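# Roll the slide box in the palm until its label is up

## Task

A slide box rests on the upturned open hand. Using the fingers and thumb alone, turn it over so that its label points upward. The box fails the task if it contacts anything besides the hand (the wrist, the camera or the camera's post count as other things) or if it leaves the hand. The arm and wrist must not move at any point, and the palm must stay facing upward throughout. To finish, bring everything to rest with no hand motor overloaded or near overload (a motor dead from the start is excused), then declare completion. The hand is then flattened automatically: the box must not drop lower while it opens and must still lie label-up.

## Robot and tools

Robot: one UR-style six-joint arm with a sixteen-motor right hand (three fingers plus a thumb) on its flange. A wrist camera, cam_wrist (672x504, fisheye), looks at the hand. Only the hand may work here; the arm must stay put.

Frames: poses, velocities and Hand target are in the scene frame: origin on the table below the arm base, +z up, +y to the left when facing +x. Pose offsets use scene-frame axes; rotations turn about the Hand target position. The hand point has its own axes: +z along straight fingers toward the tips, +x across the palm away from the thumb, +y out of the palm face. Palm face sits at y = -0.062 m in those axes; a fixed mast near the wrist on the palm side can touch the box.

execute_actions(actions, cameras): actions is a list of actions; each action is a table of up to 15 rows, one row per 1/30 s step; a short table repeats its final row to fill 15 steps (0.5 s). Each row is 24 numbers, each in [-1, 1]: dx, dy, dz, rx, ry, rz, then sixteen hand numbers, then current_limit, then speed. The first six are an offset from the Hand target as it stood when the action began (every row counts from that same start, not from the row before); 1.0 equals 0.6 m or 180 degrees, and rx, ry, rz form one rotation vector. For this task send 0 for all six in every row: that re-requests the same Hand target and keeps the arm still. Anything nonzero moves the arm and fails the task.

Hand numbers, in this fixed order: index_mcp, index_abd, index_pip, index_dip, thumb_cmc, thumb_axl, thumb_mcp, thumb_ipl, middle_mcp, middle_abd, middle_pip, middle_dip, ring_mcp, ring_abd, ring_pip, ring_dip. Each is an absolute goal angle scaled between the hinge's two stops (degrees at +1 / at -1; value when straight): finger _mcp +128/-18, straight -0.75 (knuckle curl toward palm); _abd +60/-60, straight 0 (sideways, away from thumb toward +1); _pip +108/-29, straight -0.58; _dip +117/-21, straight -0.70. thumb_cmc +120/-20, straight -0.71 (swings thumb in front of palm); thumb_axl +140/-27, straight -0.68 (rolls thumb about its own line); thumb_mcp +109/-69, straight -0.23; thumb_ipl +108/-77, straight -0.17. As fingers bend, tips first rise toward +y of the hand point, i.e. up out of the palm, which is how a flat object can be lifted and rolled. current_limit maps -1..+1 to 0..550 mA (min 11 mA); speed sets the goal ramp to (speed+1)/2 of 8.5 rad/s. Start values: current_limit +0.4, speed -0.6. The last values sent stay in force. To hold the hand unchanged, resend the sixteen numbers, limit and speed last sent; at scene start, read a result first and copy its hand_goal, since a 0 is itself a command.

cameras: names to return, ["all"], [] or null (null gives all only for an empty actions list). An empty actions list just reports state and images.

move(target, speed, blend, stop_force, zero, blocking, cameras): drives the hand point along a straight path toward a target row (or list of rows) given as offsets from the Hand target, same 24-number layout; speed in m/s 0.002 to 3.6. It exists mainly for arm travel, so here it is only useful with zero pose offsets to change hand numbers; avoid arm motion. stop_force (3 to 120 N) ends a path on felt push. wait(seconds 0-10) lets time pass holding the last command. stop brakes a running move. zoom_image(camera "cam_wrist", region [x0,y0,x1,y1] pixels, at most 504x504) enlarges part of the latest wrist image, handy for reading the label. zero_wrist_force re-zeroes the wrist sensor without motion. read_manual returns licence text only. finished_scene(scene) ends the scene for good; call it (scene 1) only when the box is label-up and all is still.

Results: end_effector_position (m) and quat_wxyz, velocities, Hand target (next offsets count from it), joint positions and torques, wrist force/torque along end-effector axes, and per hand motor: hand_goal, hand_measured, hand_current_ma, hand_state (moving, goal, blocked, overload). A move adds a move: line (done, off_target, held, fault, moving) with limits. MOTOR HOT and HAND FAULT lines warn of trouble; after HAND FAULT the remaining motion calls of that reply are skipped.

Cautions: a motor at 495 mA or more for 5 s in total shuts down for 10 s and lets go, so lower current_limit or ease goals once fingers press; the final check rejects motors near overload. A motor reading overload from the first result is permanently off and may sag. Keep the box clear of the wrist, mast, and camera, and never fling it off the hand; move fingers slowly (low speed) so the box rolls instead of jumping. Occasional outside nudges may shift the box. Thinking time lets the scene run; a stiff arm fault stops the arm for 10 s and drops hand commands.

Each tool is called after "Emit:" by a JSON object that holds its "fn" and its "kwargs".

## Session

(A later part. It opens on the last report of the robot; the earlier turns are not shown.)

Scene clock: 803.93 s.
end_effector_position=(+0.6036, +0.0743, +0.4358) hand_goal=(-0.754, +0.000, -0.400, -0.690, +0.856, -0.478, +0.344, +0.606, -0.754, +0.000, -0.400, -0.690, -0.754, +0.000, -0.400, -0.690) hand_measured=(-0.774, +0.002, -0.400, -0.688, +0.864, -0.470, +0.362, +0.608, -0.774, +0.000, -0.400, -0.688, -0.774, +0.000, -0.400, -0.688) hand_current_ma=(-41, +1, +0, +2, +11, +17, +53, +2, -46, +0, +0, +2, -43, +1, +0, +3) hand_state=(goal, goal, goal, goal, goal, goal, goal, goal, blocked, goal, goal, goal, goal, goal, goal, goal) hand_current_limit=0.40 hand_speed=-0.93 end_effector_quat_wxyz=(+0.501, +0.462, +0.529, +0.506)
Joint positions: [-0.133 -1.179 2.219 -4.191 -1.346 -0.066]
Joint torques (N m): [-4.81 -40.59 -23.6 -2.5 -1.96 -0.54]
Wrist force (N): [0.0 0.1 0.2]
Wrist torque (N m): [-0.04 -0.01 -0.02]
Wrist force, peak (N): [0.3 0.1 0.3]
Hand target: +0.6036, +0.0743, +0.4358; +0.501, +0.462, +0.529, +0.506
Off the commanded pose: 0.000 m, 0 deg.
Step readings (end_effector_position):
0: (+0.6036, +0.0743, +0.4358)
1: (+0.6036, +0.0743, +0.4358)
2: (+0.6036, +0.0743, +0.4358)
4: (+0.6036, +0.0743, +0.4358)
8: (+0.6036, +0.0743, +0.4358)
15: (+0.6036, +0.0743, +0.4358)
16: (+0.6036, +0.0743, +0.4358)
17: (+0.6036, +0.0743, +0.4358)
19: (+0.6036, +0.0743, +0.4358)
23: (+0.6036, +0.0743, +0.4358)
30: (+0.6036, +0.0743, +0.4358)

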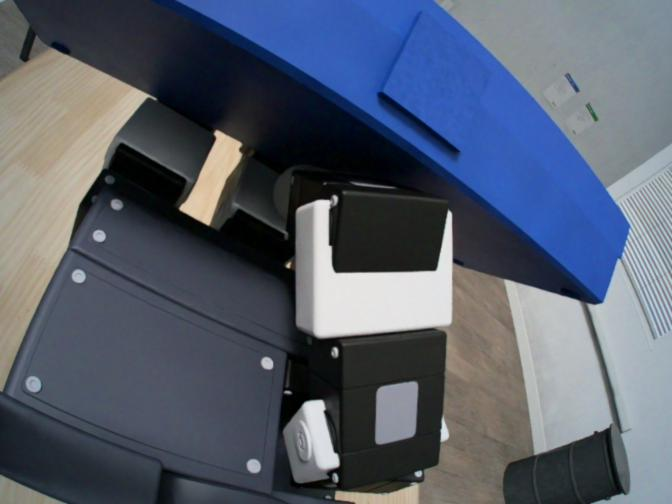

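Emit:
{"fn": "execute_actions", "kwargs": {"actions": [[[0,0,0,0,0,0,-0.754,0,-0.4,-0.69,0.857,-0.478,0.293,0.713,-0.754,0,-0.4,-0.69,-0.754,0,-0.4,-0.69,0.4,-0.94]],[[0,0,0,0,0,0,-0.754,0,-0.4,-0.69,0.857,-0.478,0.245,0.815,-0.754,0,-0.4,-0.69,-0.754,0,-0.4,-0.69,0.4,-0.94]]], "cameras": ["all"]}}

Scene clock: 807.63 s.
end_effector_position=(+0.6036, +0.0743, +0.4358) hand_goal=(-0.754, +0.000, -0.400, -0.690, +0.856, -0.478, +0.244, +0.814, -0.754, +0.000, -0.400, -0.690, -0.754, +0.000, -0.400, -0.690) hand_measured=(-0.774, +0.002, -0.400, -0.688, +0.864, -0.470, +0.252, +0.814, -0.774, +0.000, -0.400, -0.688, -0.774, +0.000, -0.400, -0.688) hand_current_ma=(-41, +1, +0, +2, +11, +13, +19, -1, -46, +0, +0, +2, -43, +1, +0, +3) hand_state=(goal, goal, goal, goal, goal, goal, goal, goal, blocked, goal, goal, goal, goal, goal, goal, goal) hand_current_limit=0.40 hand_speed=-0.94 end_effector_quat_wxyz=(+0.501, +0.462, +0.529, +0.506)
Joint positions: [-0.133 -1.179 2.219 -4.191 -1.346 -0.066]
Joint torques (N m): [-4.54 -40.99 -23.94 -2.37 -1.94 -0.44]
Wrist force (N): [0.1 0.0 0.3]
Wrist torque (N m): [-0.09 -0.03 -0.02]
Wrist force, peak (N): [0.2 0.3 0.0]
Hand target: +0.6036, +0.0743, +0.4358; +0.501, +0.462, +0.529, +0.506
Off the commanded pose: 0.000 m, 0 deg.
Step readings (end_effector_position):
0: (+0.6036, +0.0743, +0.4358)
1: (+0.6036, +0.0743, +0.4358)
2: (+0.6036, +0.0743, +0.4358)
4: (+0.6036, +0.0743, +0.4358)
8: (+0.6036, +0.0743, +0.4358)
15: (+0.6036, +0.0743, +0.4358)
16: (+0.6036, +0.0743, +0.4358)
17: (+0.6036, +0.0743, +0.4358)
19: (+0.6036, +0.0743, +0.4358)
23: (+0.6036, +0.0743, +0.4358)
30: (+0.6036, +0.0743, +0.4358)

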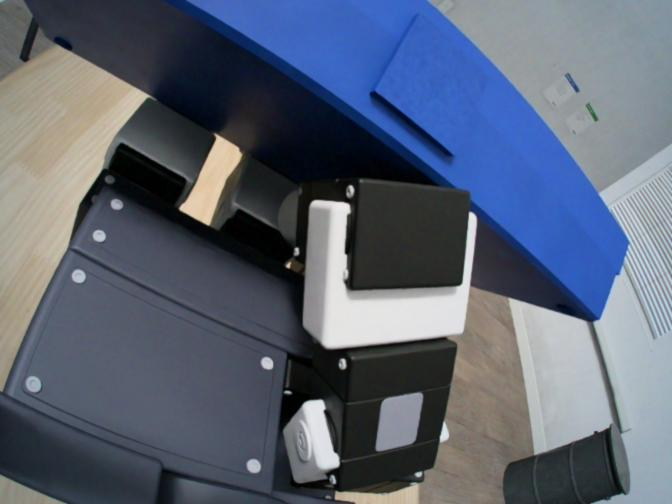

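Emit:
{"fn": "execute_actions", "kwargs": {"actions": [[[0,0,0,0,0,0,-0.754,0,-0.4,-0.69,0.857,-0.478,0.191,0.924,-0.754,0,-0.4,-0.69,-0.754,0,-0.4,-0.69,0.4,-0.94]],[[0,0,0,0,0,0,-0.754,0,-0.4,-0.69,0.857,-0.58,0.191,0.924,-0.754,0,-0.4,-0.69,-0.754,0,-0.4,-0.69,0.4,-0.94]]], "cameras": ["all"]}}

Scene clock: 813.27 s.
end_effector_position=(+0.6036, +0.0743, +0.4358) hand_goal=(-0.754, +0.000, -0.400, -0.690, +0.856, -0.580, +0.190, +0.924, -0.754, +0.000, -0.400, -0.690, -0.754, +0.000, -0.400, -0.690) hand_measured=(-0.774, +0.002, -0.400, -0.688, +0.864, -0.574, +0.198, +0.922, -0.774, +0.000, -0.400, -0.688, -0.774, +0.000, -0.400, -0.688) hand_current_ma=(-41, +1, +0, +2, +11, +11, +17, -1, -46, +0, +0, +2, -43, +1, +0, +3) hand_state=(goal, goal, goal, goal, goal, goal, goal, goal, blocked, goal, goal, goal, goal, goal, goal, goal) hand_current_limit=0.40 hand_speed=-0.94 end_effector_quat_wxyz=(+0.501, +0.462, +0.529, +0.506)
Joint positions: [-0.133 -1.179 2.219 -4.191 -1.346 -0.066]
Joint torques (N m): [-3.3 -40.69 -24.04 -2.33 -2.15 -0.55]
Wrist force (N): [0.1 0.0 0.2]
Wrist torque (N m): [-0.08 -0.02 -0.02]
Wrist force, peak (N): [0.3 0.2 0.0]
Hand target: +0.6036, +0.0743, +0.4358; +0.501, +0.462, +0.529, +0.506
Off the commanded pose: 0.000 m, 0 deg.
Step readings (end_effector_position):
0: (+0.6036, +0.0743, +0.4358)
1: (+0.6036, +0.0743, +0.4358)
2: (+0.6036, +0.0743, +0.4358)
4: (+0.6036, +0.0743, +0.4358)
8: (+0.6036, +0.0743, +0.4358)
15: (+0.6036, +0.0743, +0.4358)
16: (+0.6036, +0.0743, +0.4358)
17: (+0.6036, +0.0743, +0.4358)
19: (+0.6036, +0.0743, +0.4358)
23: (+0.6036, +0.0743, +0.4358)
30: (+0.6036, +0.0743, +0.4358)

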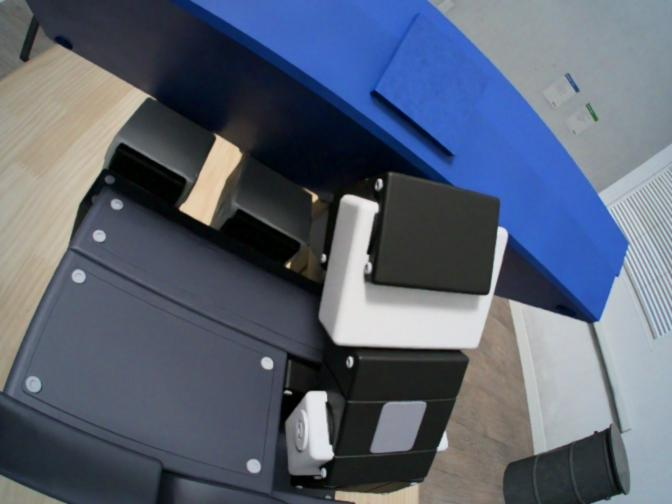

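Emit:
{"fn": "execute_actions", "kwargs": {"actions": [[[0,0,0,0,0,0,-0.754,0,-0.45,-0.69,0.7,-0.677,0.191,0.924,-0.754,0,-0.45,-0.69,-0.754,0,-0.45,-0.69,0.4,-0.94]],[[0,0,0,0,0,0,-0.754,0,-0.5,-0.69,0.55,-0.677,0.191,0.924,-0.754,0,-0.5,-0.69,-0.754,0,-0.5,-0.69,0.4,-0.94]]], "cameras": ["all"]}}

Scene clock: 818.40 s.
end_effector_position=(+0.6036, +0.0743, +0.4358) hand_goal=(-0.754, +0.000, -0.500, -0.690, +0.550, -0.678, +0.190, +0.924, -0.754, +0.000, -0.500, -0.690, -0.754, +0.000, -0.500, -0.690) hand_measured=(-0.774, +0.002, -0.500, -0.688, +0.556, -0.674, +0.198, +0.924, -0.774, +0.000, -0.500, -0.688, -0.774, +0.000, -0.500, -0.688) hand_current_ma=(-41, +1, +0, +2, +9, +5, +17, +0, -46, +0, +0, +2, -43, +1, +0, +3) hand_state=(goal, goal, goal, goal, goal, goal, goal, goal, blocked, goal, goal, goal, goal, goal, goal, goal) hand_current_limit=0.40 hand_speed=-0.94 end_effector_quat_wxyz=(+0.501, +0.462, +0.529, +0.506)
Joint positions: [-0.133 -1.179 2.219 -4.191 -1.346 -0.066]
Joint torques (N m): [-2.28 -40.51 -24.25 -2.25 -2.03 -0.52]
Wrist force (N): [0.3 0.1 0.1]
Wrist torque (N m): [-0.07 -0.04 0.01]
Wrist force, peak (N): [0.3 0.2 0.1]
Hand target: +0.6036, +0.0743, +0.4358; +0.501, +0.462, +0.529, +0.506
Off the commanded pose: 0.000 m, 0 deg.
Step readings (end_effector_position):
0: (+0.6036, +0.0743, +0.4358)
1: (+0.6036, +0.0743, +0.4358)
2: (+0.6036, +0.0743, +0.4358)
4: (+0.6036, +0.0743, +0.4358)
8: (+0.6036, +0.0743, +0.4358)
15: (+0.6036, +0.0743, +0.4358)
16: (+0.6036, +0.0743, +0.4358)
17: (+0.6036, +0.0743, +0.4358)
19: (+0.6036, +0.0743, +0.4358)
23: (+0.6036, +0.0743, +0.4358)
30: (+0.6036, +0.0743, +0.4358)

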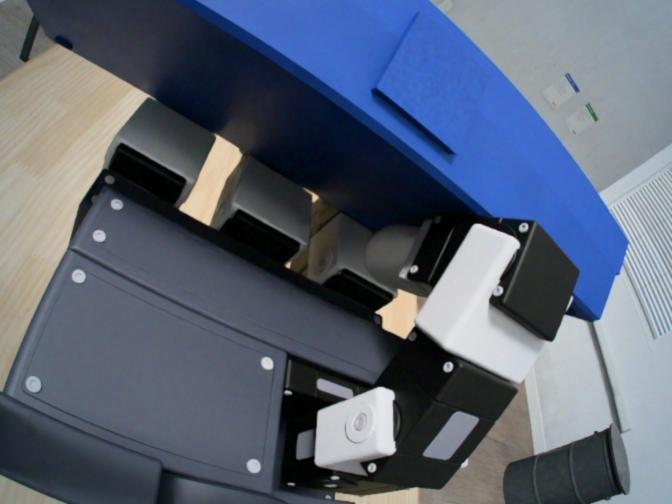

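Emit:
{"fn": "execute_actions", "kwargs": {"actions": [[[0,0,0,0,0,0,-0.754,0,-0.53,-0.69,0.42,-0.677,0.191,0.924,-0.754,0,-0.53,-0.69,-0.754,0,-0.53,-0.69,0.4,-0.95]],[[0,0,0,0,0,0,-0.754,0,-0.55,-0.69,0.3,-0.677,0.191,0.924,-0.754,0,-0.55,-0.69,-0.754,0,-0.55,-0.69,0.4,-0.95]]], "cameras": ["all"]}}

Scene clock: 824.23 s.
end_effector_position=(+0.6036, +0.0743, +0.4358) hand_goal=(-0.754, +0.000, -0.550, -0.690, +0.300, -0.678, +0.190, +0.924, -0.754, +0.000, -0.550, -0.690, -0.754, +0.000, -0.550, -0.690) hand_measured=(-0.774, +0.002, -0.550, -0.688, +0.302, -0.676, +0.198, +0.924, -0.774, +0.000, -0.550, -0.688, -0.774, +0.000, -0.550, -0.688) hand_current_ma=(-41, +1, +0, +2, +2, +3, +17, +0, -46, +0, +0, +2, -43, +1, +0, +3) hand_state=(goal, goal, goal, goal, goal, goal, goal, goal, blocked, goal, goal, goal, goal, goal, goal, goal) hand_current_limit=0.40 hand_speed=-0.95 end_effector_quat_wxyz=(+0.501, +0.462, +0.529, +0.506)
Joint positions: [-0.133 -1.179 2.219 -4.191 -1.346 -0.066]
Joint torques (N m): [-3.14 -41.23 -23.8 -2.4 -2.14 -0.53]
Wrist force (N): [0.1 0.1 0.2]
Wrist torque (N m): [-0.05 -0.02 0.01]
Wrist force, peak (N): [0.4 0.2 0.2]
Hand target: +0.6036, +0.0743, +0.4358; +0.501, +0.462, +0.529, +0.506
Off the commanded pose: 0.000 m, 0 deg.
Step readings (end_effector_position):
0: (+0.6036, +0.0743, +0.4358)
1: (+0.6036, +0.0743, +0.4358)
2: (+0.6036, +0.0743, +0.4358)
4: (+0.6036, +0.0743, +0.4358)
8: (+0.6036, +0.0743, +0.4358)
15: (+0.6036, +0.0743, +0.4358)
16: (+0.6036, +0.0743, +0.4358)
17: (+0.6036, +0.0743, +0.4358)
19: (+0.6036, +0.0743, +0.4358)
23: (+0.6036, +0.0743, +0.4358)
30: (+0.6036, +0.0743, +0.4358)

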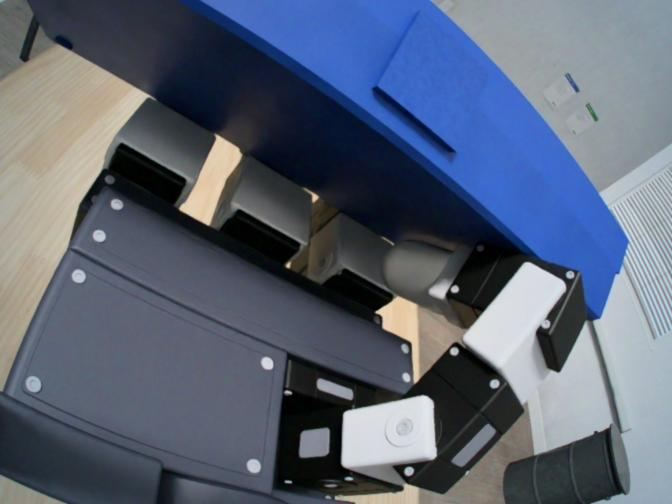

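Emit:
{"fn": "execute_actions", "kwargs": {"actions": [[[0,0,0,0,0,0,-0.754,0,-0.577,-0.695,0.2,-0.677,0.191,0.924,-0.754,0,-0.577,-0.695,-0.754,0,-0.577,-0.695,0.4,-0.95]],[[0,0,0,0,0,0,-0.754,0,-0.577,-0.695,0.1,-0.677,0.191,0.924,-0.754,0,-0.577,-0.695,-0.754,0,-0.577,-0.695,0.4,-0.95]]], "cameras": ["all"]}}

Scene clock: 837.00 s.
end_effector_position=(+0.6036, +0.0743, +0.4358) hand_goal=(-0.754, +0.000, -0.578, -0.696, +0.100, -0.678, +0.190, +0.924, -0.754, +0.000, -0.578, -0.696, -0.754, +0.000, -0.578, -0.696) hand_measured=(-0.774, +0.002, -0.578, -0.694, +0.100, -0.676, +0.198, +0.924, -0.774, +0.000, -0.578, -0.694, -0.774, +0.000, -0.578, -0.694) hand_current_ma=(-41, +1, +0, +2, +0, +1, +17, +0, -46, +0, +0, +2, -43, +1, +0, +3) hand_state=(goal, goal, goal, goal, goal, goal, goal, goal, blocked, goal, goal, goal, goal, goal, goal, goal) hand_current_limit=0.40 hand_speed=-0.95 end_effector_quat_wxyz=(+0.501, +0.462, +0.529, +0.506)
Joint positions: [-0.133 -1.179 2.219 -4.191 -1.346 -0.066]
Joint torques (N m): [-2.6 -41.18 -23.16 -2.55 -1.94 -0.44]
Wrist force (N): [0.0 0.0 0.0]
Wrist torque (N m): [-0.06 0.00 0.01]
Wrist force, peak (N): [0.1 0.2 0.4]
Hand target: +0.6036, +0.0743, +0.4358; +0.501, +0.462, +0.529, +0.506
Off the commanded pose: 0.000 m, 0 deg.
Step readings (end_effector_position):
0: (+0.6036, +0.0743, +0.4358)
1: (+0.6036, +0.0743, +0.4358)
2: (+0.6036, +0.0743, +0.4358)
4: (+0.6036, +0.0743, +0.4358)
8: (+0.6036, +0.0743, +0.4358)
15: (+0.6036, +0.0743, +0.4358)
16: (+0.6036, +0.0743, +0.4358)
17: (+0.6036, +0.0743, +0.4358)
19: (+0.6036, +0.0743, +0.4358)
23: (+0.6036, +0.0743, +0.4358)
30: (+0.6036, +0.0743, +0.4358)

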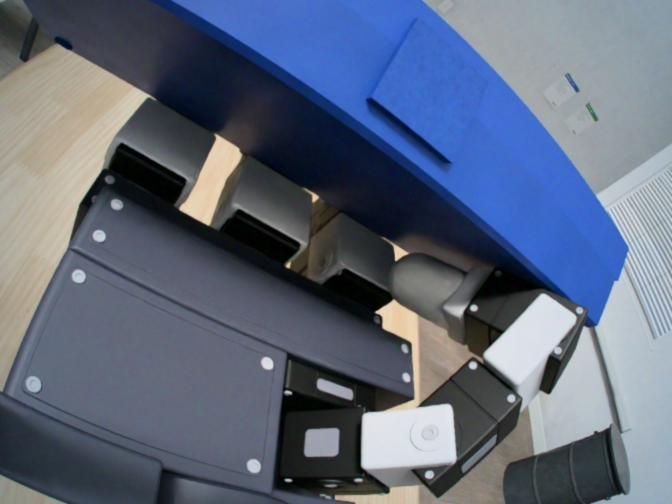

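Emit:
{"fn": "execute_actions", "kwargs": {"actions": [[[0,0,0,0,0,0,-0.754,0,-0.577,-0.695,0.02,-0.677,0.191,0.924,-0.754,0,-0.577,-0.695,-0.754,0,-0.577,-0.695,0.4,-0.95]],[[0,0,0,0,0,0,-0.754,0,-0.577,-0.695,-0.06,-0.677,0.191,0.924,-0.754,0,-0.577,-0.695,-0.754,0,-0.577,-0.695,0.4,-0.95]]], "cameras": ["all"]}}

Scene clock: 840.50 s.
end_effector_position=(+0.6036, +0.0743, +0.4358) hand_goal=(-0.754, +0.000, -0.578, -0.696, -0.060, -0.678, +0.190, +0.924, -0.754, +0.000, -0.578, -0.696, -0.754, +0.000, -0.578, -0.696) hand_measured=(-0.774, +0.002, -0.578, -0.694, -0.062, -0.678, +0.198, +0.924, -0.774, +0.000, -0.578, -0.694, -0.774, +0.000, -0.578, -0.694) hand_current_ma=(-41, +1, +0, +2, -2, +0, +17, +0, -46, +0, +0, +2, -43, +1, +0, +3) hand_state=(goal, goal, goal, goal, goal, goal, goal, goal, blocked, goal, goal, goal, goal, goal, goal, goal) hand_current_limit=0.40 hand_speed=-0.95 end_effector_quat_wxyz=(+0.501, +0.462, +0.529, +0.506)
Joint positions: [-0.133 -1.179 2.219 -4.191 -1.346 -0.066]
Joint torques (N m): [-3.6 -41.45 -23.24 -2.55 -1.91 -0.45]
Wrist force (N): [0.1 0.1 -0.1]
Wrist torque (N m): [-0.04 -0.02 0.03]
Wrist force, peak (N): [0.3 0.2 -0.2]
Hand target: +0.6036, +0.0743, +0.4358; +0.501, +0.462, +0.529, +0.506
Off the commanded pose: 0.000 m, 0 deg.
Step readings (end_effector_position):
0: (+0.6036, +0.0743, +0.4358)
1: (+0.6036, +0.0743, +0.4358)
2: (+0.6036, +0.0743, +0.4358)
4: (+0.6036, +0.0743, +0.4358)
8: (+0.6036, +0.0743, +0.4358)
15: (+0.6036, +0.0743, +0.4358)
16: (+0.6036, +0.0743, +0.4358)
17: (+0.6036, +0.0743, +0.4358)
19: (+0.6036, +0.0743, +0.4358)
23: (+0.6036, +0.0743, +0.4358)
30: (+0.6036, +0.0743, +0.4358)

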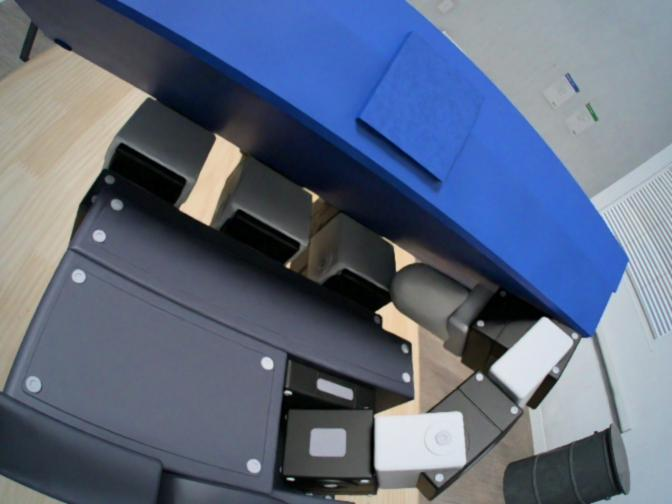

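Emit:
{"fn": "execute_actions", "kwargs": {"actions": [[[0,0,0,0,0,0,-0.754,0,-0.577,-0.695,-0.12,-0.677,0.1,0.95,-0.754,0,-0.577,-0.695,-0.754,0,-0.577,-0.695,0.4,-0.95]],[[0,0,0,0,0,0,-0.754,0,-0.577,-0.695,-0.18,-0.677,0.02,0.96,-0.754,0,-0.577,-0.695,-0.754,0,-0.577,-0.695,0.4,-0.95]]], "cameras": ["all"]}}

Scene clock: 849.33 s.
end_effector_position=(+0.6036, +0.0743, +0.4358) hand_goal=(-0.754, +0.000, -0.578, -0.696, -0.180, -0.678, +0.020, +0.960, -0.754, +0.000, -0.578, -0.696, -0.754, +0.000, -0.578, -0.696) hand_measured=(-0.774, +0.002, -0.578, -0.694, -0.186, -0.680, +0.028, +0.960, -0.774, +0.000, -0.578, -0.694, -0.774, +0.000, -0.578, -0.694) hand_current_ma=(-41, +1, +0, +2, -7, -1, +19, +0, -46, +0, +0, +2, -43, +1, +0, +3) hand_state=(goal, goal, goal, goal, goal, goal, goal, goal, blocked, goal, goal, goal, goal, goal, goal, goal) hand_current_limit=0.40 hand_speed=-0.95 end_effector_quat_wxyz=(+0.501, +0.462, +0.529, +0.506)
Joint positions: [-0.133 -1.179 2.219 -4.191 -1.346 -0.066]
Joint torques (N m): [-2.42 -41.48 -24.1 -2.51 -1.79 -0.28]
Wrist force (N): [0.1 0.1 0.1]
Wrist torque (N m): [-0.07 -0.02 0.03]
Wrist force, peak (N): [0.0 0.1 0.5]
Hand target: +0.6036, +0.0743, +0.4358; +0.501, +0.462, +0.529, +0.506
Off the commanded pose: 0.000 m, 0 deg.
Step readings (end_effector_position):
0: (+0.6036, +0.0743, +0.4358)
1: (+0.6036, +0.0743, +0.4358)
2: (+0.6036, +0.0743, +0.4358)
4: (+0.6036, +0.0743, +0.4358)
8: (+0.6036, +0.0743, +0.4358)
15: (+0.6036, +0.0743, +0.4358)
16: (+0.6036, +0.0743, +0.4358)
17: (+0.6036, +0.0743, +0.4358)
19: (+0.6036, +0.0743, +0.4358)
23: (+0.6036, +0.0743, +0.4358)
30: (+0.6036, +0.0743, +0.4358)

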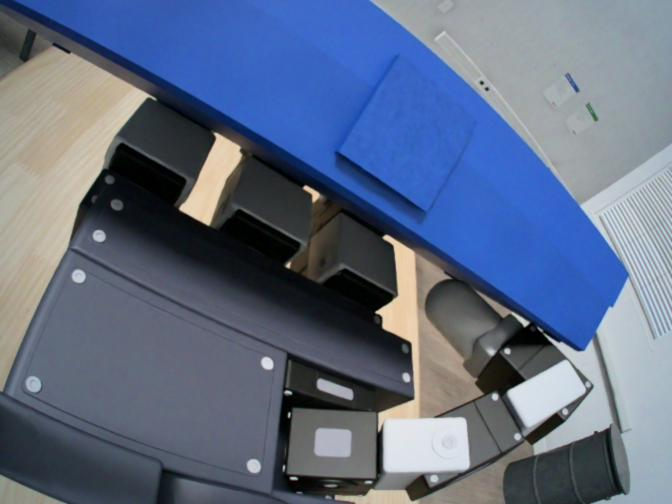

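Emit:
{"fn": "execute_actions", "kwargs": {"actions": [[[0,0,0,0,0,0,-0.754,0,-0.577,-0.695,-0.25,-0.677,0.0,0.96,-0.754,0,-0.577,-0.695,-0.754,0,-0.577,-0.695,0.4,-0.955]],[[0,0,0,0,0,0,-0.754,0,-0.577,-0.695,-0.32,-0.677,0.0,0.96,-0.754,0,-0.577,-0.695,-0.754,0,-0.577,-0.695,0.4,-0.955]]], "cameras": ["all"]}}

Scene clock: 855.00 s.
end_effector_position=(+0.6036, +0.0743, +0.4358) hand_goal=(-0.754, +0.000, -0.578, -0.696, -0.320, -0.678, +0.000, +0.960, -0.754, +0.000, -0.578, -0.696, -0.754, +0.000, -0.578, -0.696) hand_measured=(-0.774, +0.002, -0.578, -0.694, -0.328, -0.680, +0.006, +0.962, -0.774, +0.000, -0.578, -0.694, -0.774, +0.000, -0.578, -0.694) hand_current_ma=(-41, +1, +0, +2, -13, -3, +11, +3, -46, +0, +0, +2, -43, +1, +0, +3) hand_state=(goal, goal, goal, goal, goal, goal, goal, goal, blocked, goal, goal, goal, goal, goal, goal, goal) hand_current_limit=0.40 hand_speed=-0.95 end_effector_quat_wxyz=(+0.501, +0.462, +0.529, +0.506)
Joint positions: [-0.133 -1.179 2.219 -4.191 -1.346 -0.066]
Joint torques (N m): [-1.79 -42.2 -23.46 -2.36 -1.85 -0.27]
Wrist force (N): [0.1 0.3 0.2]
Wrist torque (N m): [-0.07 -0.03 0.05]
Wrist force, peak (N): [0.3 -0.1 0.3]
Hand target: +0.6036, +0.0743, +0.4358; +0.501, +0.462, +0.529, +0.506
Off the commanded pose: 0.000 m, 0 deg.
Step readings (end_effector_position):
0: (+0.6036, +0.0743, +0.4358)
1: (+0.6036, +0.0743, +0.4358)
2: (+0.6036, +0.0743, +0.4358)
4: (+0.6036, +0.0743, +0.4358)
8: (+0.6036, +0.0743, +0.4358)
15: (+0.6036, +0.0743, +0.4358)
16: (+0.6036, +0.0743, +0.4358)
17: (+0.6036, +0.0743, +0.4358)
19: (+0.6036, +0.0743, +0.4358)
23: (+0.6036, +0.0743, +0.4358)
30: (+0.6036, +0.0743, +0.4358)

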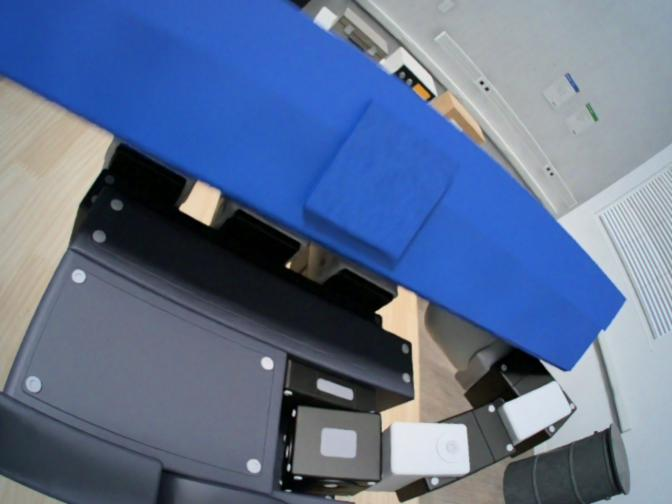

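Emit:
{"fn": "execute_actions", "kwargs": {"actions": [[[0,0,0,0,0,0,-0.754,0,-0.577,-0.695,-0.38,-0.677,0.0,0.96,-0.754,0,-0.577,-0.695,-0.754,0,-0.577,-0.695,0.4,-0.955]],[[0,0,0,0,0,0,-0.754,0,-0.577,-0.695,-0.43,-0.677,0.0,0.96,-0.754,0,-0.577,-0.695,-0.754,0,-0.577,-0.695,0.4,-0.955]]], "cameras": ["all"]}}

Scene clock: 860.13 s.
end_effector_position=(+0.6036, +0.0743, +0.4358) hand_goal=(-0.754, +0.000, -0.578, -0.696, -0.430, -0.678, +0.000, +0.960, -0.754, +0.000, -0.578, -0.696, -0.754, +0.000, -0.578, -0.696) hand_measured=(-0.772, +0.002, -0.578, -0.694, -0.438, -0.680, +0.004, +0.962, -0.774, +0.000, -0.578, -0.694, -0.774, +0.000, -0.578, -0.694) hand_current_ma=(-39, +1, +0, +2, -10, -4, +8, +3, -45, +0, +0, +2, -43, +1, +0, +3) hand_state=(goal, goal, goal, goal, goal, goal, goal, goal, blocked, goal, goal, goal, goal, goal, goal, goal) hand_current_limit=0.40 hand_speed=-0.95 end_effector_quat_wxyz=(+0.501, +0.462, +0.529, +0.506)
Joint positions: [-0.133 -1.179 2.219 -4.191 -1.346 -0.066]
Joint torques (N m): [-2.43 -42.3 -17.59 -2.5 -1.74 0.08]
Wrist force (N): [0.0 0.1 -0.1]
Wrist torque (N m): [-0.07 0.00 0.01]
Wrist force, peak (N): [0.0 0.9 -0.4]
Hand target: +0.6036, +0.0743, +0.4358; +0.501, +0.462, +0.529, +0.506
Off the commanded pose: 0.000 m, 0 deg.
Step readings (end_effector_position):
0: (+0.6036, +0.0743, +0.4358)
1: (+0.6036, +0.0743, +0.4358)
2: (+0.6036, +0.0743, +0.4358)
4: (+0.6036, +0.0743, +0.4358)
8: (+0.6036, +0.0743, +0.4358)
15: (+0.6036, +0.0743, +0.4358)
16: (+0.6036, +0.0743, +0.4358)
17: (+0.6036, +0.0743, +0.4358)
19: (+0.6036, +0.0743, +0.4358)
23: (+0.6036, +0.0743, +0.4358)
30: (+0.6036, +0.0743, +0.4358)

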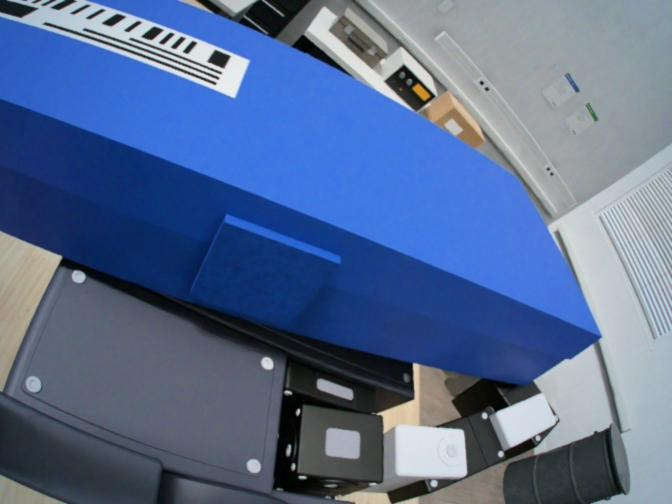

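Emit:
{"fn": "execute_actions", "kwargs": {"actions": [[[0,0,0,0,0,0,-0.754,0,-0.577,-0.695,-0.5,-0.677,0.0,0.96,-0.754,0,-0.577,-0.695,-0.754,0,-0.577,-0.695,0.4,-0.95]],[[0,0,0,0,0,0,-0.754,0,-0.577,-0.695,-0.58,-0.677,0.0,0.96,-0.754,0,-0.577,-0.695,-0.754,0,-0.577,-0.695,0.4,-0.95]]], "cameras": ["all"]}}

Scene clock: 871.20 s.
end_effector_position=(+0.6036, +0.0743, +0.4358) hand_goal=(-0.754, +0.000, -0.578, -0.696, -0.580, -0.678, +0.000, +0.960, -0.754, +0.000, -0.578, -0.696, -0.754, +0.000, -0.578, -0.696) hand_measured=(-0.772, +0.002, -0.578, -0.694, -0.588, -0.680, +0.004, +0.962, -0.774, +0.000, -0.578, -0.694, -0.774, +0.000, -0.578, -0.694) hand_current_ma=(-39, +1, +0, +2, -11, -4, +7, +3, -45, +0, +0, +2, -43, +1, +0, +3) hand_state=(goal, goal, goal, goal, goal, goal, goal, goal, blocked, goal, goal, goal, goal, goal, goal, goal) hand_current_limit=0.40 hand_speed=-0.95 end_effector_quat_wxyz=(+0.501, +0.462, +0.529, +0.506)
Joint positions: [-0.133 -1.179 2.219 -4.191 -1.346 -0.066]
Joint torques (N m): [-2.06 -41.79 -3.42 -2.39 -1.63 1.1]
Wrist force (N): [0.2 0.0 0.3]
Wrist torque (N m): [-0.11 -0.04 0.03]
Wrist force, peak (N): [0.0 0.4 0.4]
Hand target: +0.6036, +0.0743, +0.4358; +0.501, +0.462, +0.529, +0.506
Off the commanded pose: 0.000 m, 0 deg.
Step readings (end_effector_position):
0: (+0.6036, +0.0743, +0.4358)
1: (+0.6036, +0.0743, +0.4358)
2: (+0.6036, +0.0743, +0.4358)
4: (+0.6036, +0.0743, +0.4358)
8: (+0.6036, +0.0743, +0.4358)
15: (+0.6036, +0.0743, +0.4358)
16: (+0.6036, +0.0743, +0.4358)
17: (+0.6036, +0.0743, +0.4358)
19: (+0.6036, +0.0743, +0.4358)
23: (+0.6036, +0.0743, +0.4358)
30: (+0.6036, +0.0743, +0.4358)

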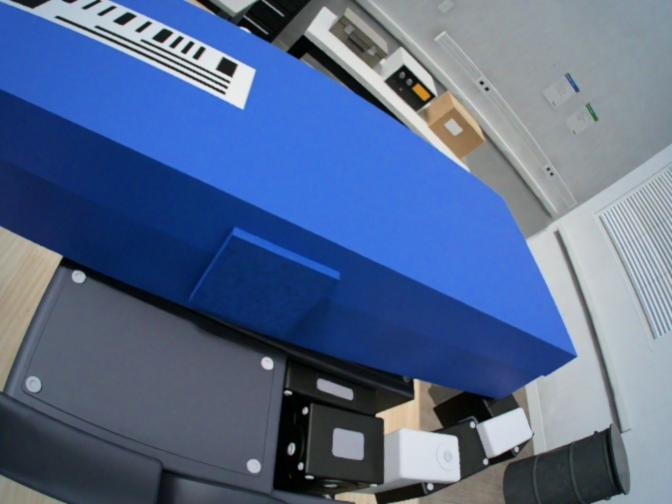

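Emit:
{"fn": "execute_actions", "kwargs": {"actions": [[[0,0,0,0,0,0,-0.754,0,-0.577,-0.695,-0.66,-0.677,0.0,0.96,-0.754,0,-0.577,-0.695,-0.754,0,-0.577,-0.695,0.4,-0.95]],[[0,0,0,0,0,0,-0.754,0,-0.577,-0.695,-0.74,-0.677,0.0,0.96,-0.754,0,-0.577,-0.695,-0.754,0,-0.577,-0.695,0.4,-0.95]]], "cameras": ["all"]}}

Scene clock: 874.60 s.
end_effector_position=(+0.6036, +0.0743, +0.4358) hand_goal=(-0.754, +0.000, -0.578, -0.696, -0.740, -0.678, +0.000, +0.960, -0.754, +0.000, -0.578, -0.696, -0.754, +0.000, -0.578, -0.696) hand_measured=(-0.772, +0.002, -0.578, -0.694, -0.744, -0.680, +0.002, +0.962, -0.774, +0.000, -0.578, -0.694, -0.774, +0.000, -0.578, -0.694) hand_current_ma=(-39, +1, +0, +2, -5, -4, +4, +3, -45, +0, +0, +2, -43, +1, +0, +3) hand_state=(goal, goal, goal, goal, goal, goal, goal, goal, blocked, goal, goal, goal, goal, goal, goal, goal) hand_current_limit=0.40 hand_speed=-0.95 end_effector_quat_wxyz=(+0.501, +0.462, +0.529, +0.506)
Joint positions: [-0.133 -1.179 2.219 -4.191 -1.346 -0.066]
Joint torques (N m): [-3.05 -42.37 -1.57 -2.25 -1.66 1.42]
Wrist force (N): [0.0 0.2 0.1]
Wrist torque (N m): [-0.08 -0.01 0.02]
Wrist force, peak (N): [0.4 0.2 0.0]
Hand target: +0.6036, +0.0743, +0.4358; +0.501, +0.462, +0.529, +0.506
Off the commanded pose: 0.000 m, 0 deg.
Step readings (end_effector_position):
0: (+0.6036, +0.0743, +0.4358)
1: (+0.6036, +0.0743, +0.4358)
2: (+0.6036, +0.0743, +0.4358)
4: (+0.6036, +0.0743, +0.4358)
8: (+0.6036, +0.0743, +0.4358)
15: (+0.6036, +0.0743, +0.4358)
16: (+0.6036, +0.0743, +0.4358)
17: (+0.6036, +0.0743, +0.4358)
19: (+0.6036, +0.0743, +0.4358)
23: (+0.6036, +0.0743, +0.4358)
30: (+0.6036, +0.0743, +0.4358)

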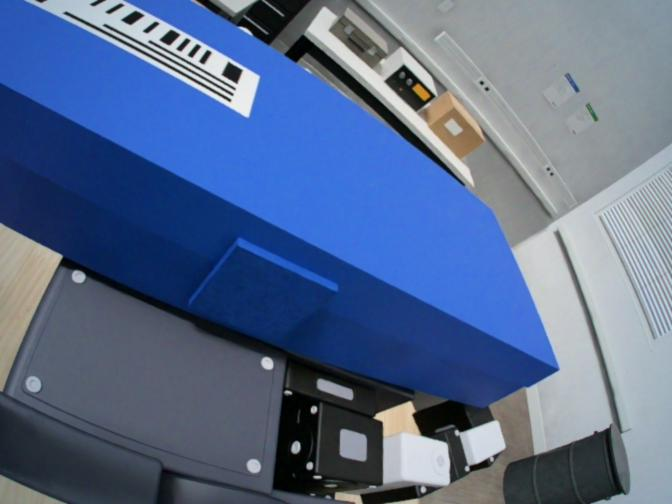

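Emit:
{"fn": "execute_actions", "kwargs": {"actions": [[[0,0,0,0,0,0,-0.754,0,-0.577,-0.695,-0.82,-0.677,0.0,0.96,-0.754,0,-0.577,-0.695,-0.754,0,-0.577,-0.695,0.4,-0.95]],[[0,0,0,0,0,0,-0.754,0,-0.577,-0.695,-0.86,-0.677,-0.05,0.8,-0.754,0,-0.577,-0.695,-0.754,0,-0.577,-0.695,0.4,-0.9]],[[0,0,0,0,0,0,-0.754,0,-0.577,-0.695,-0.86,-0.677,-0.1,0.55,-0.754,0,-0.577,-0.695,-0.754,0,-0.577,-0.695,0.4,-0.9]]], "cameras": ["all"]}}

Scene clock: 890.07 s.
end_effector_position=(+0.6036, +0.0743, +0.4358) hand_goal=(-0.754, +0.000, -0.578, -0.696, -0.860, -0.678, -0.100, +0.550, -0.754, +0.000, -0.578, -0.696, -0.754, +0.000, -0.578, -0.696) hand_measured=(-0.772, +0.002, -0.578, -0.694, -0.864, -0.680, -0.098, +0.552, -0.774, +0.000, -0.578, -0.694, -0.774, +0.000, -0.578, -0.694) hand_current_ma=(-39, +1, +0, +2, -6, -4, +3, +3, -45, +0, +0, +2, -43, +1, +0, +3) hand_state=(goal, goal, goal, goal, goal, goal, goal, goal, blocked, goal, goal, goal, goal, goal, goal, goal) hand_current_limit=0.40 hand_speed=-0.90 end_effector_quat_wxyz=(+0.501, +0.462, +0.529, +0.506)
Joint positions: [-0.133 -1.179 2.219 -4.191 -1.346 -0.066]
Joint torques (N m): [-1.96 -42.51 -3.31 -2.23 -1.6 1.13]
Wrist force (N): [0.0 0.0 0.3]
Wrist torque (N m): [-0.12 -0.02 0.03]
Wrist force, peak (N): [0.2 0.4 0.0]
Hand target: +0.6036, +0.0743, +0.4358; +0.501, +0.462, +0.529, +0.506
Off the commanded pose: 0.000 m, 0 deg.
Step readings (end_effector_position):
0: (+0.6036, +0.0743, +0.4358)
1: (+0.6036, +0.0743, +0.4358)
2: (+0.6036, +0.0743, +0.4358)
4: (+0.6036, +0.0743, +0.4358)
8: (+0.6036, +0.0743, +0.4358)
15: (+0.6036, +0.0743, +0.4358)
16: (+0.6036, +0.0743, +0.4358)
17: (+0.6036, +0.0743, +0.4358)
19: (+0.6036, +0.0743, +0.4358)
23: (+0.6036, +0.0743, +0.4358)
30: (+0.6036, +0.0743, +0.4358)
31: (+0.6036, +0.0743, +0.4358)
32: (+0.6036, +0.0743, +0.4358)
34: (+0.6036, +0.0743, +0.4358)
38: (+0.6036, +0.0743, +0.4358)
45: (+0.6036, +0.0743, +0.4358)

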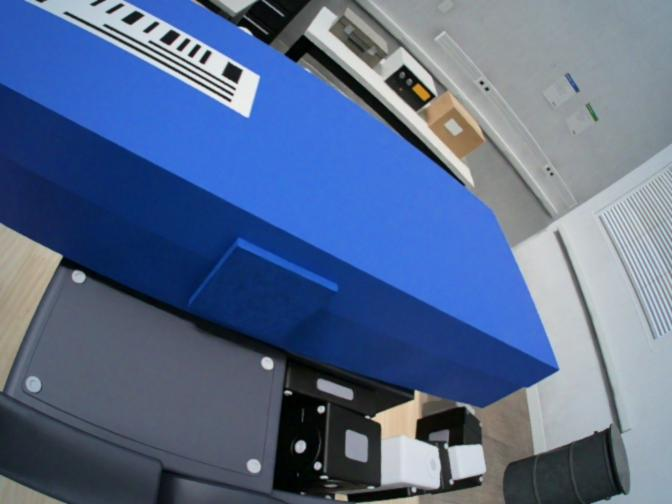

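Emit:
{"fn": "execute_actions", "kwargs": {"actions": [[[0,0,0,0,0,0,-0.754,0,-0.577,-0.695,-0.86,-0.677,-0.17,0.2,-0.754,0,-0.577,-0.695,-0.754,0,-0.577,-0.695,0.4,-0.88]],[[0,0,0,0,0,0,-0.754,0,-0.577,-0.695,-0.8,-0.677,-0.23,-0.17,-0.754,0,-0.577,-0.695,-0.754,0,-0.577,-0.695,0.4,-0.85]],[[0,0,0,0,0,0,-0.754,0,-0.577,-0.695,-0.72,-0.677,-0.23,-0.17,-0.754,0,-0.577,-0.695,-0.754,0,-0.577,-0.695,0.4,-0.93]]], "cameras": ["all"]}}

Scene clock: 898.83 s.
end_effector_position=(+0.6036, +0.0743, +0.4358) hand_goal=(-0.754, +0.000, -0.578, -0.696, -0.720, -0.678, -0.230, -0.170, -0.754, +0.000, -0.578, -0.696, -0.754, +0.000, -0.578, -0.696) hand_measured=(-0.772, +0.002, -0.578, -0.694, -0.740, -0.680, -0.228, -0.168, -0.774, +0.000, -0.578, -0.694, -0.774, +0.000, -0.578, -0.694) hand_current_ma=(-39, +1, +0, +2, -40, -2, +3, +3, -45, +0, +0, +2, -43, +1, +0, +3) hand_state=(goal, goal, goal, goal, goal, goal, goal, goal, blocked, goal, goal, goal, goal, goal, goal, goal) hand_current_limit=0.40 hand_speed=-0.93 end_effector_quat_wxyz=(+0.501, +0.462, +0.529, +0.506)
Joint positions: [-0.133 -1.179 2.219 -4.191 -1.346 -0.066]
Joint torques (N m): [-2.47 -42.52 -2.29 -1.96 -1.52 1.07]
Wrist force (N): [0.1 0.0 0.2]
Wrist torque (N m): [-0.12 -0.03 0.04]
Wrist force, peak (N): [0.1 0.4 -0.2]
Hand target: +0.6036, +0.0743, +0.4358; +0.501, +0.462, +0.529, +0.506
Off the commanded pose: 0.000 m, 0 deg.
Step readings (end_effector_position):
0: (+0.6036, +0.0743, +0.4358)
1: (+0.6036, +0.0743, +0.4358)
2: (+0.6036, +0.0743, +0.4358)
4: (+0.6036, +0.0743, +0.4358)
8: (+0.6036, +0.0743, +0.4358)
15: (+0.6036, +0.0743, +0.4358)
16: (+0.6036, +0.0743, +0.4358)
17: (+0.6036, +0.0743, +0.4358)
19: (+0.6036, +0.0743, +0.4358)
23: (+0.6036, +0.0743, +0.4358)
30: (+0.6036, +0.0743, +0.4358)
31: (+0.6036, +0.0743, +0.4358)
32: (+0.6036, +0.0743, +0.4358)
34: (+0.6036, +0.0743, +0.4358)
38: (+0.6036, +0.0743, +0.4358)
45: (+0.6036, +0.0743, +0.4358)

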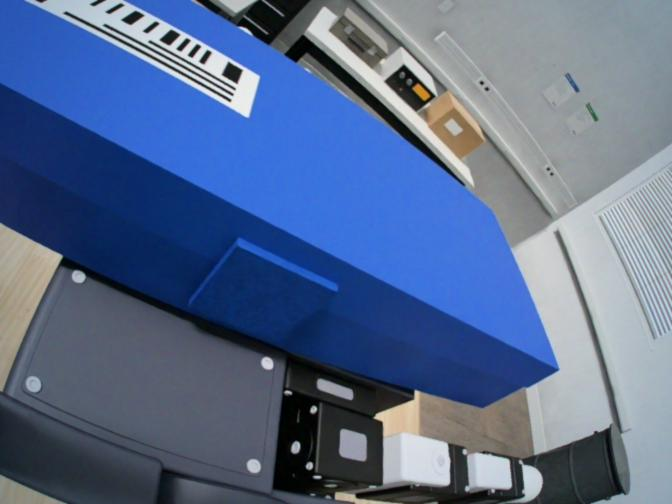

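Emit:
{"fn": "finished_scene", "kwargs": {"scene": 1}}

The scene is finished: the task was done.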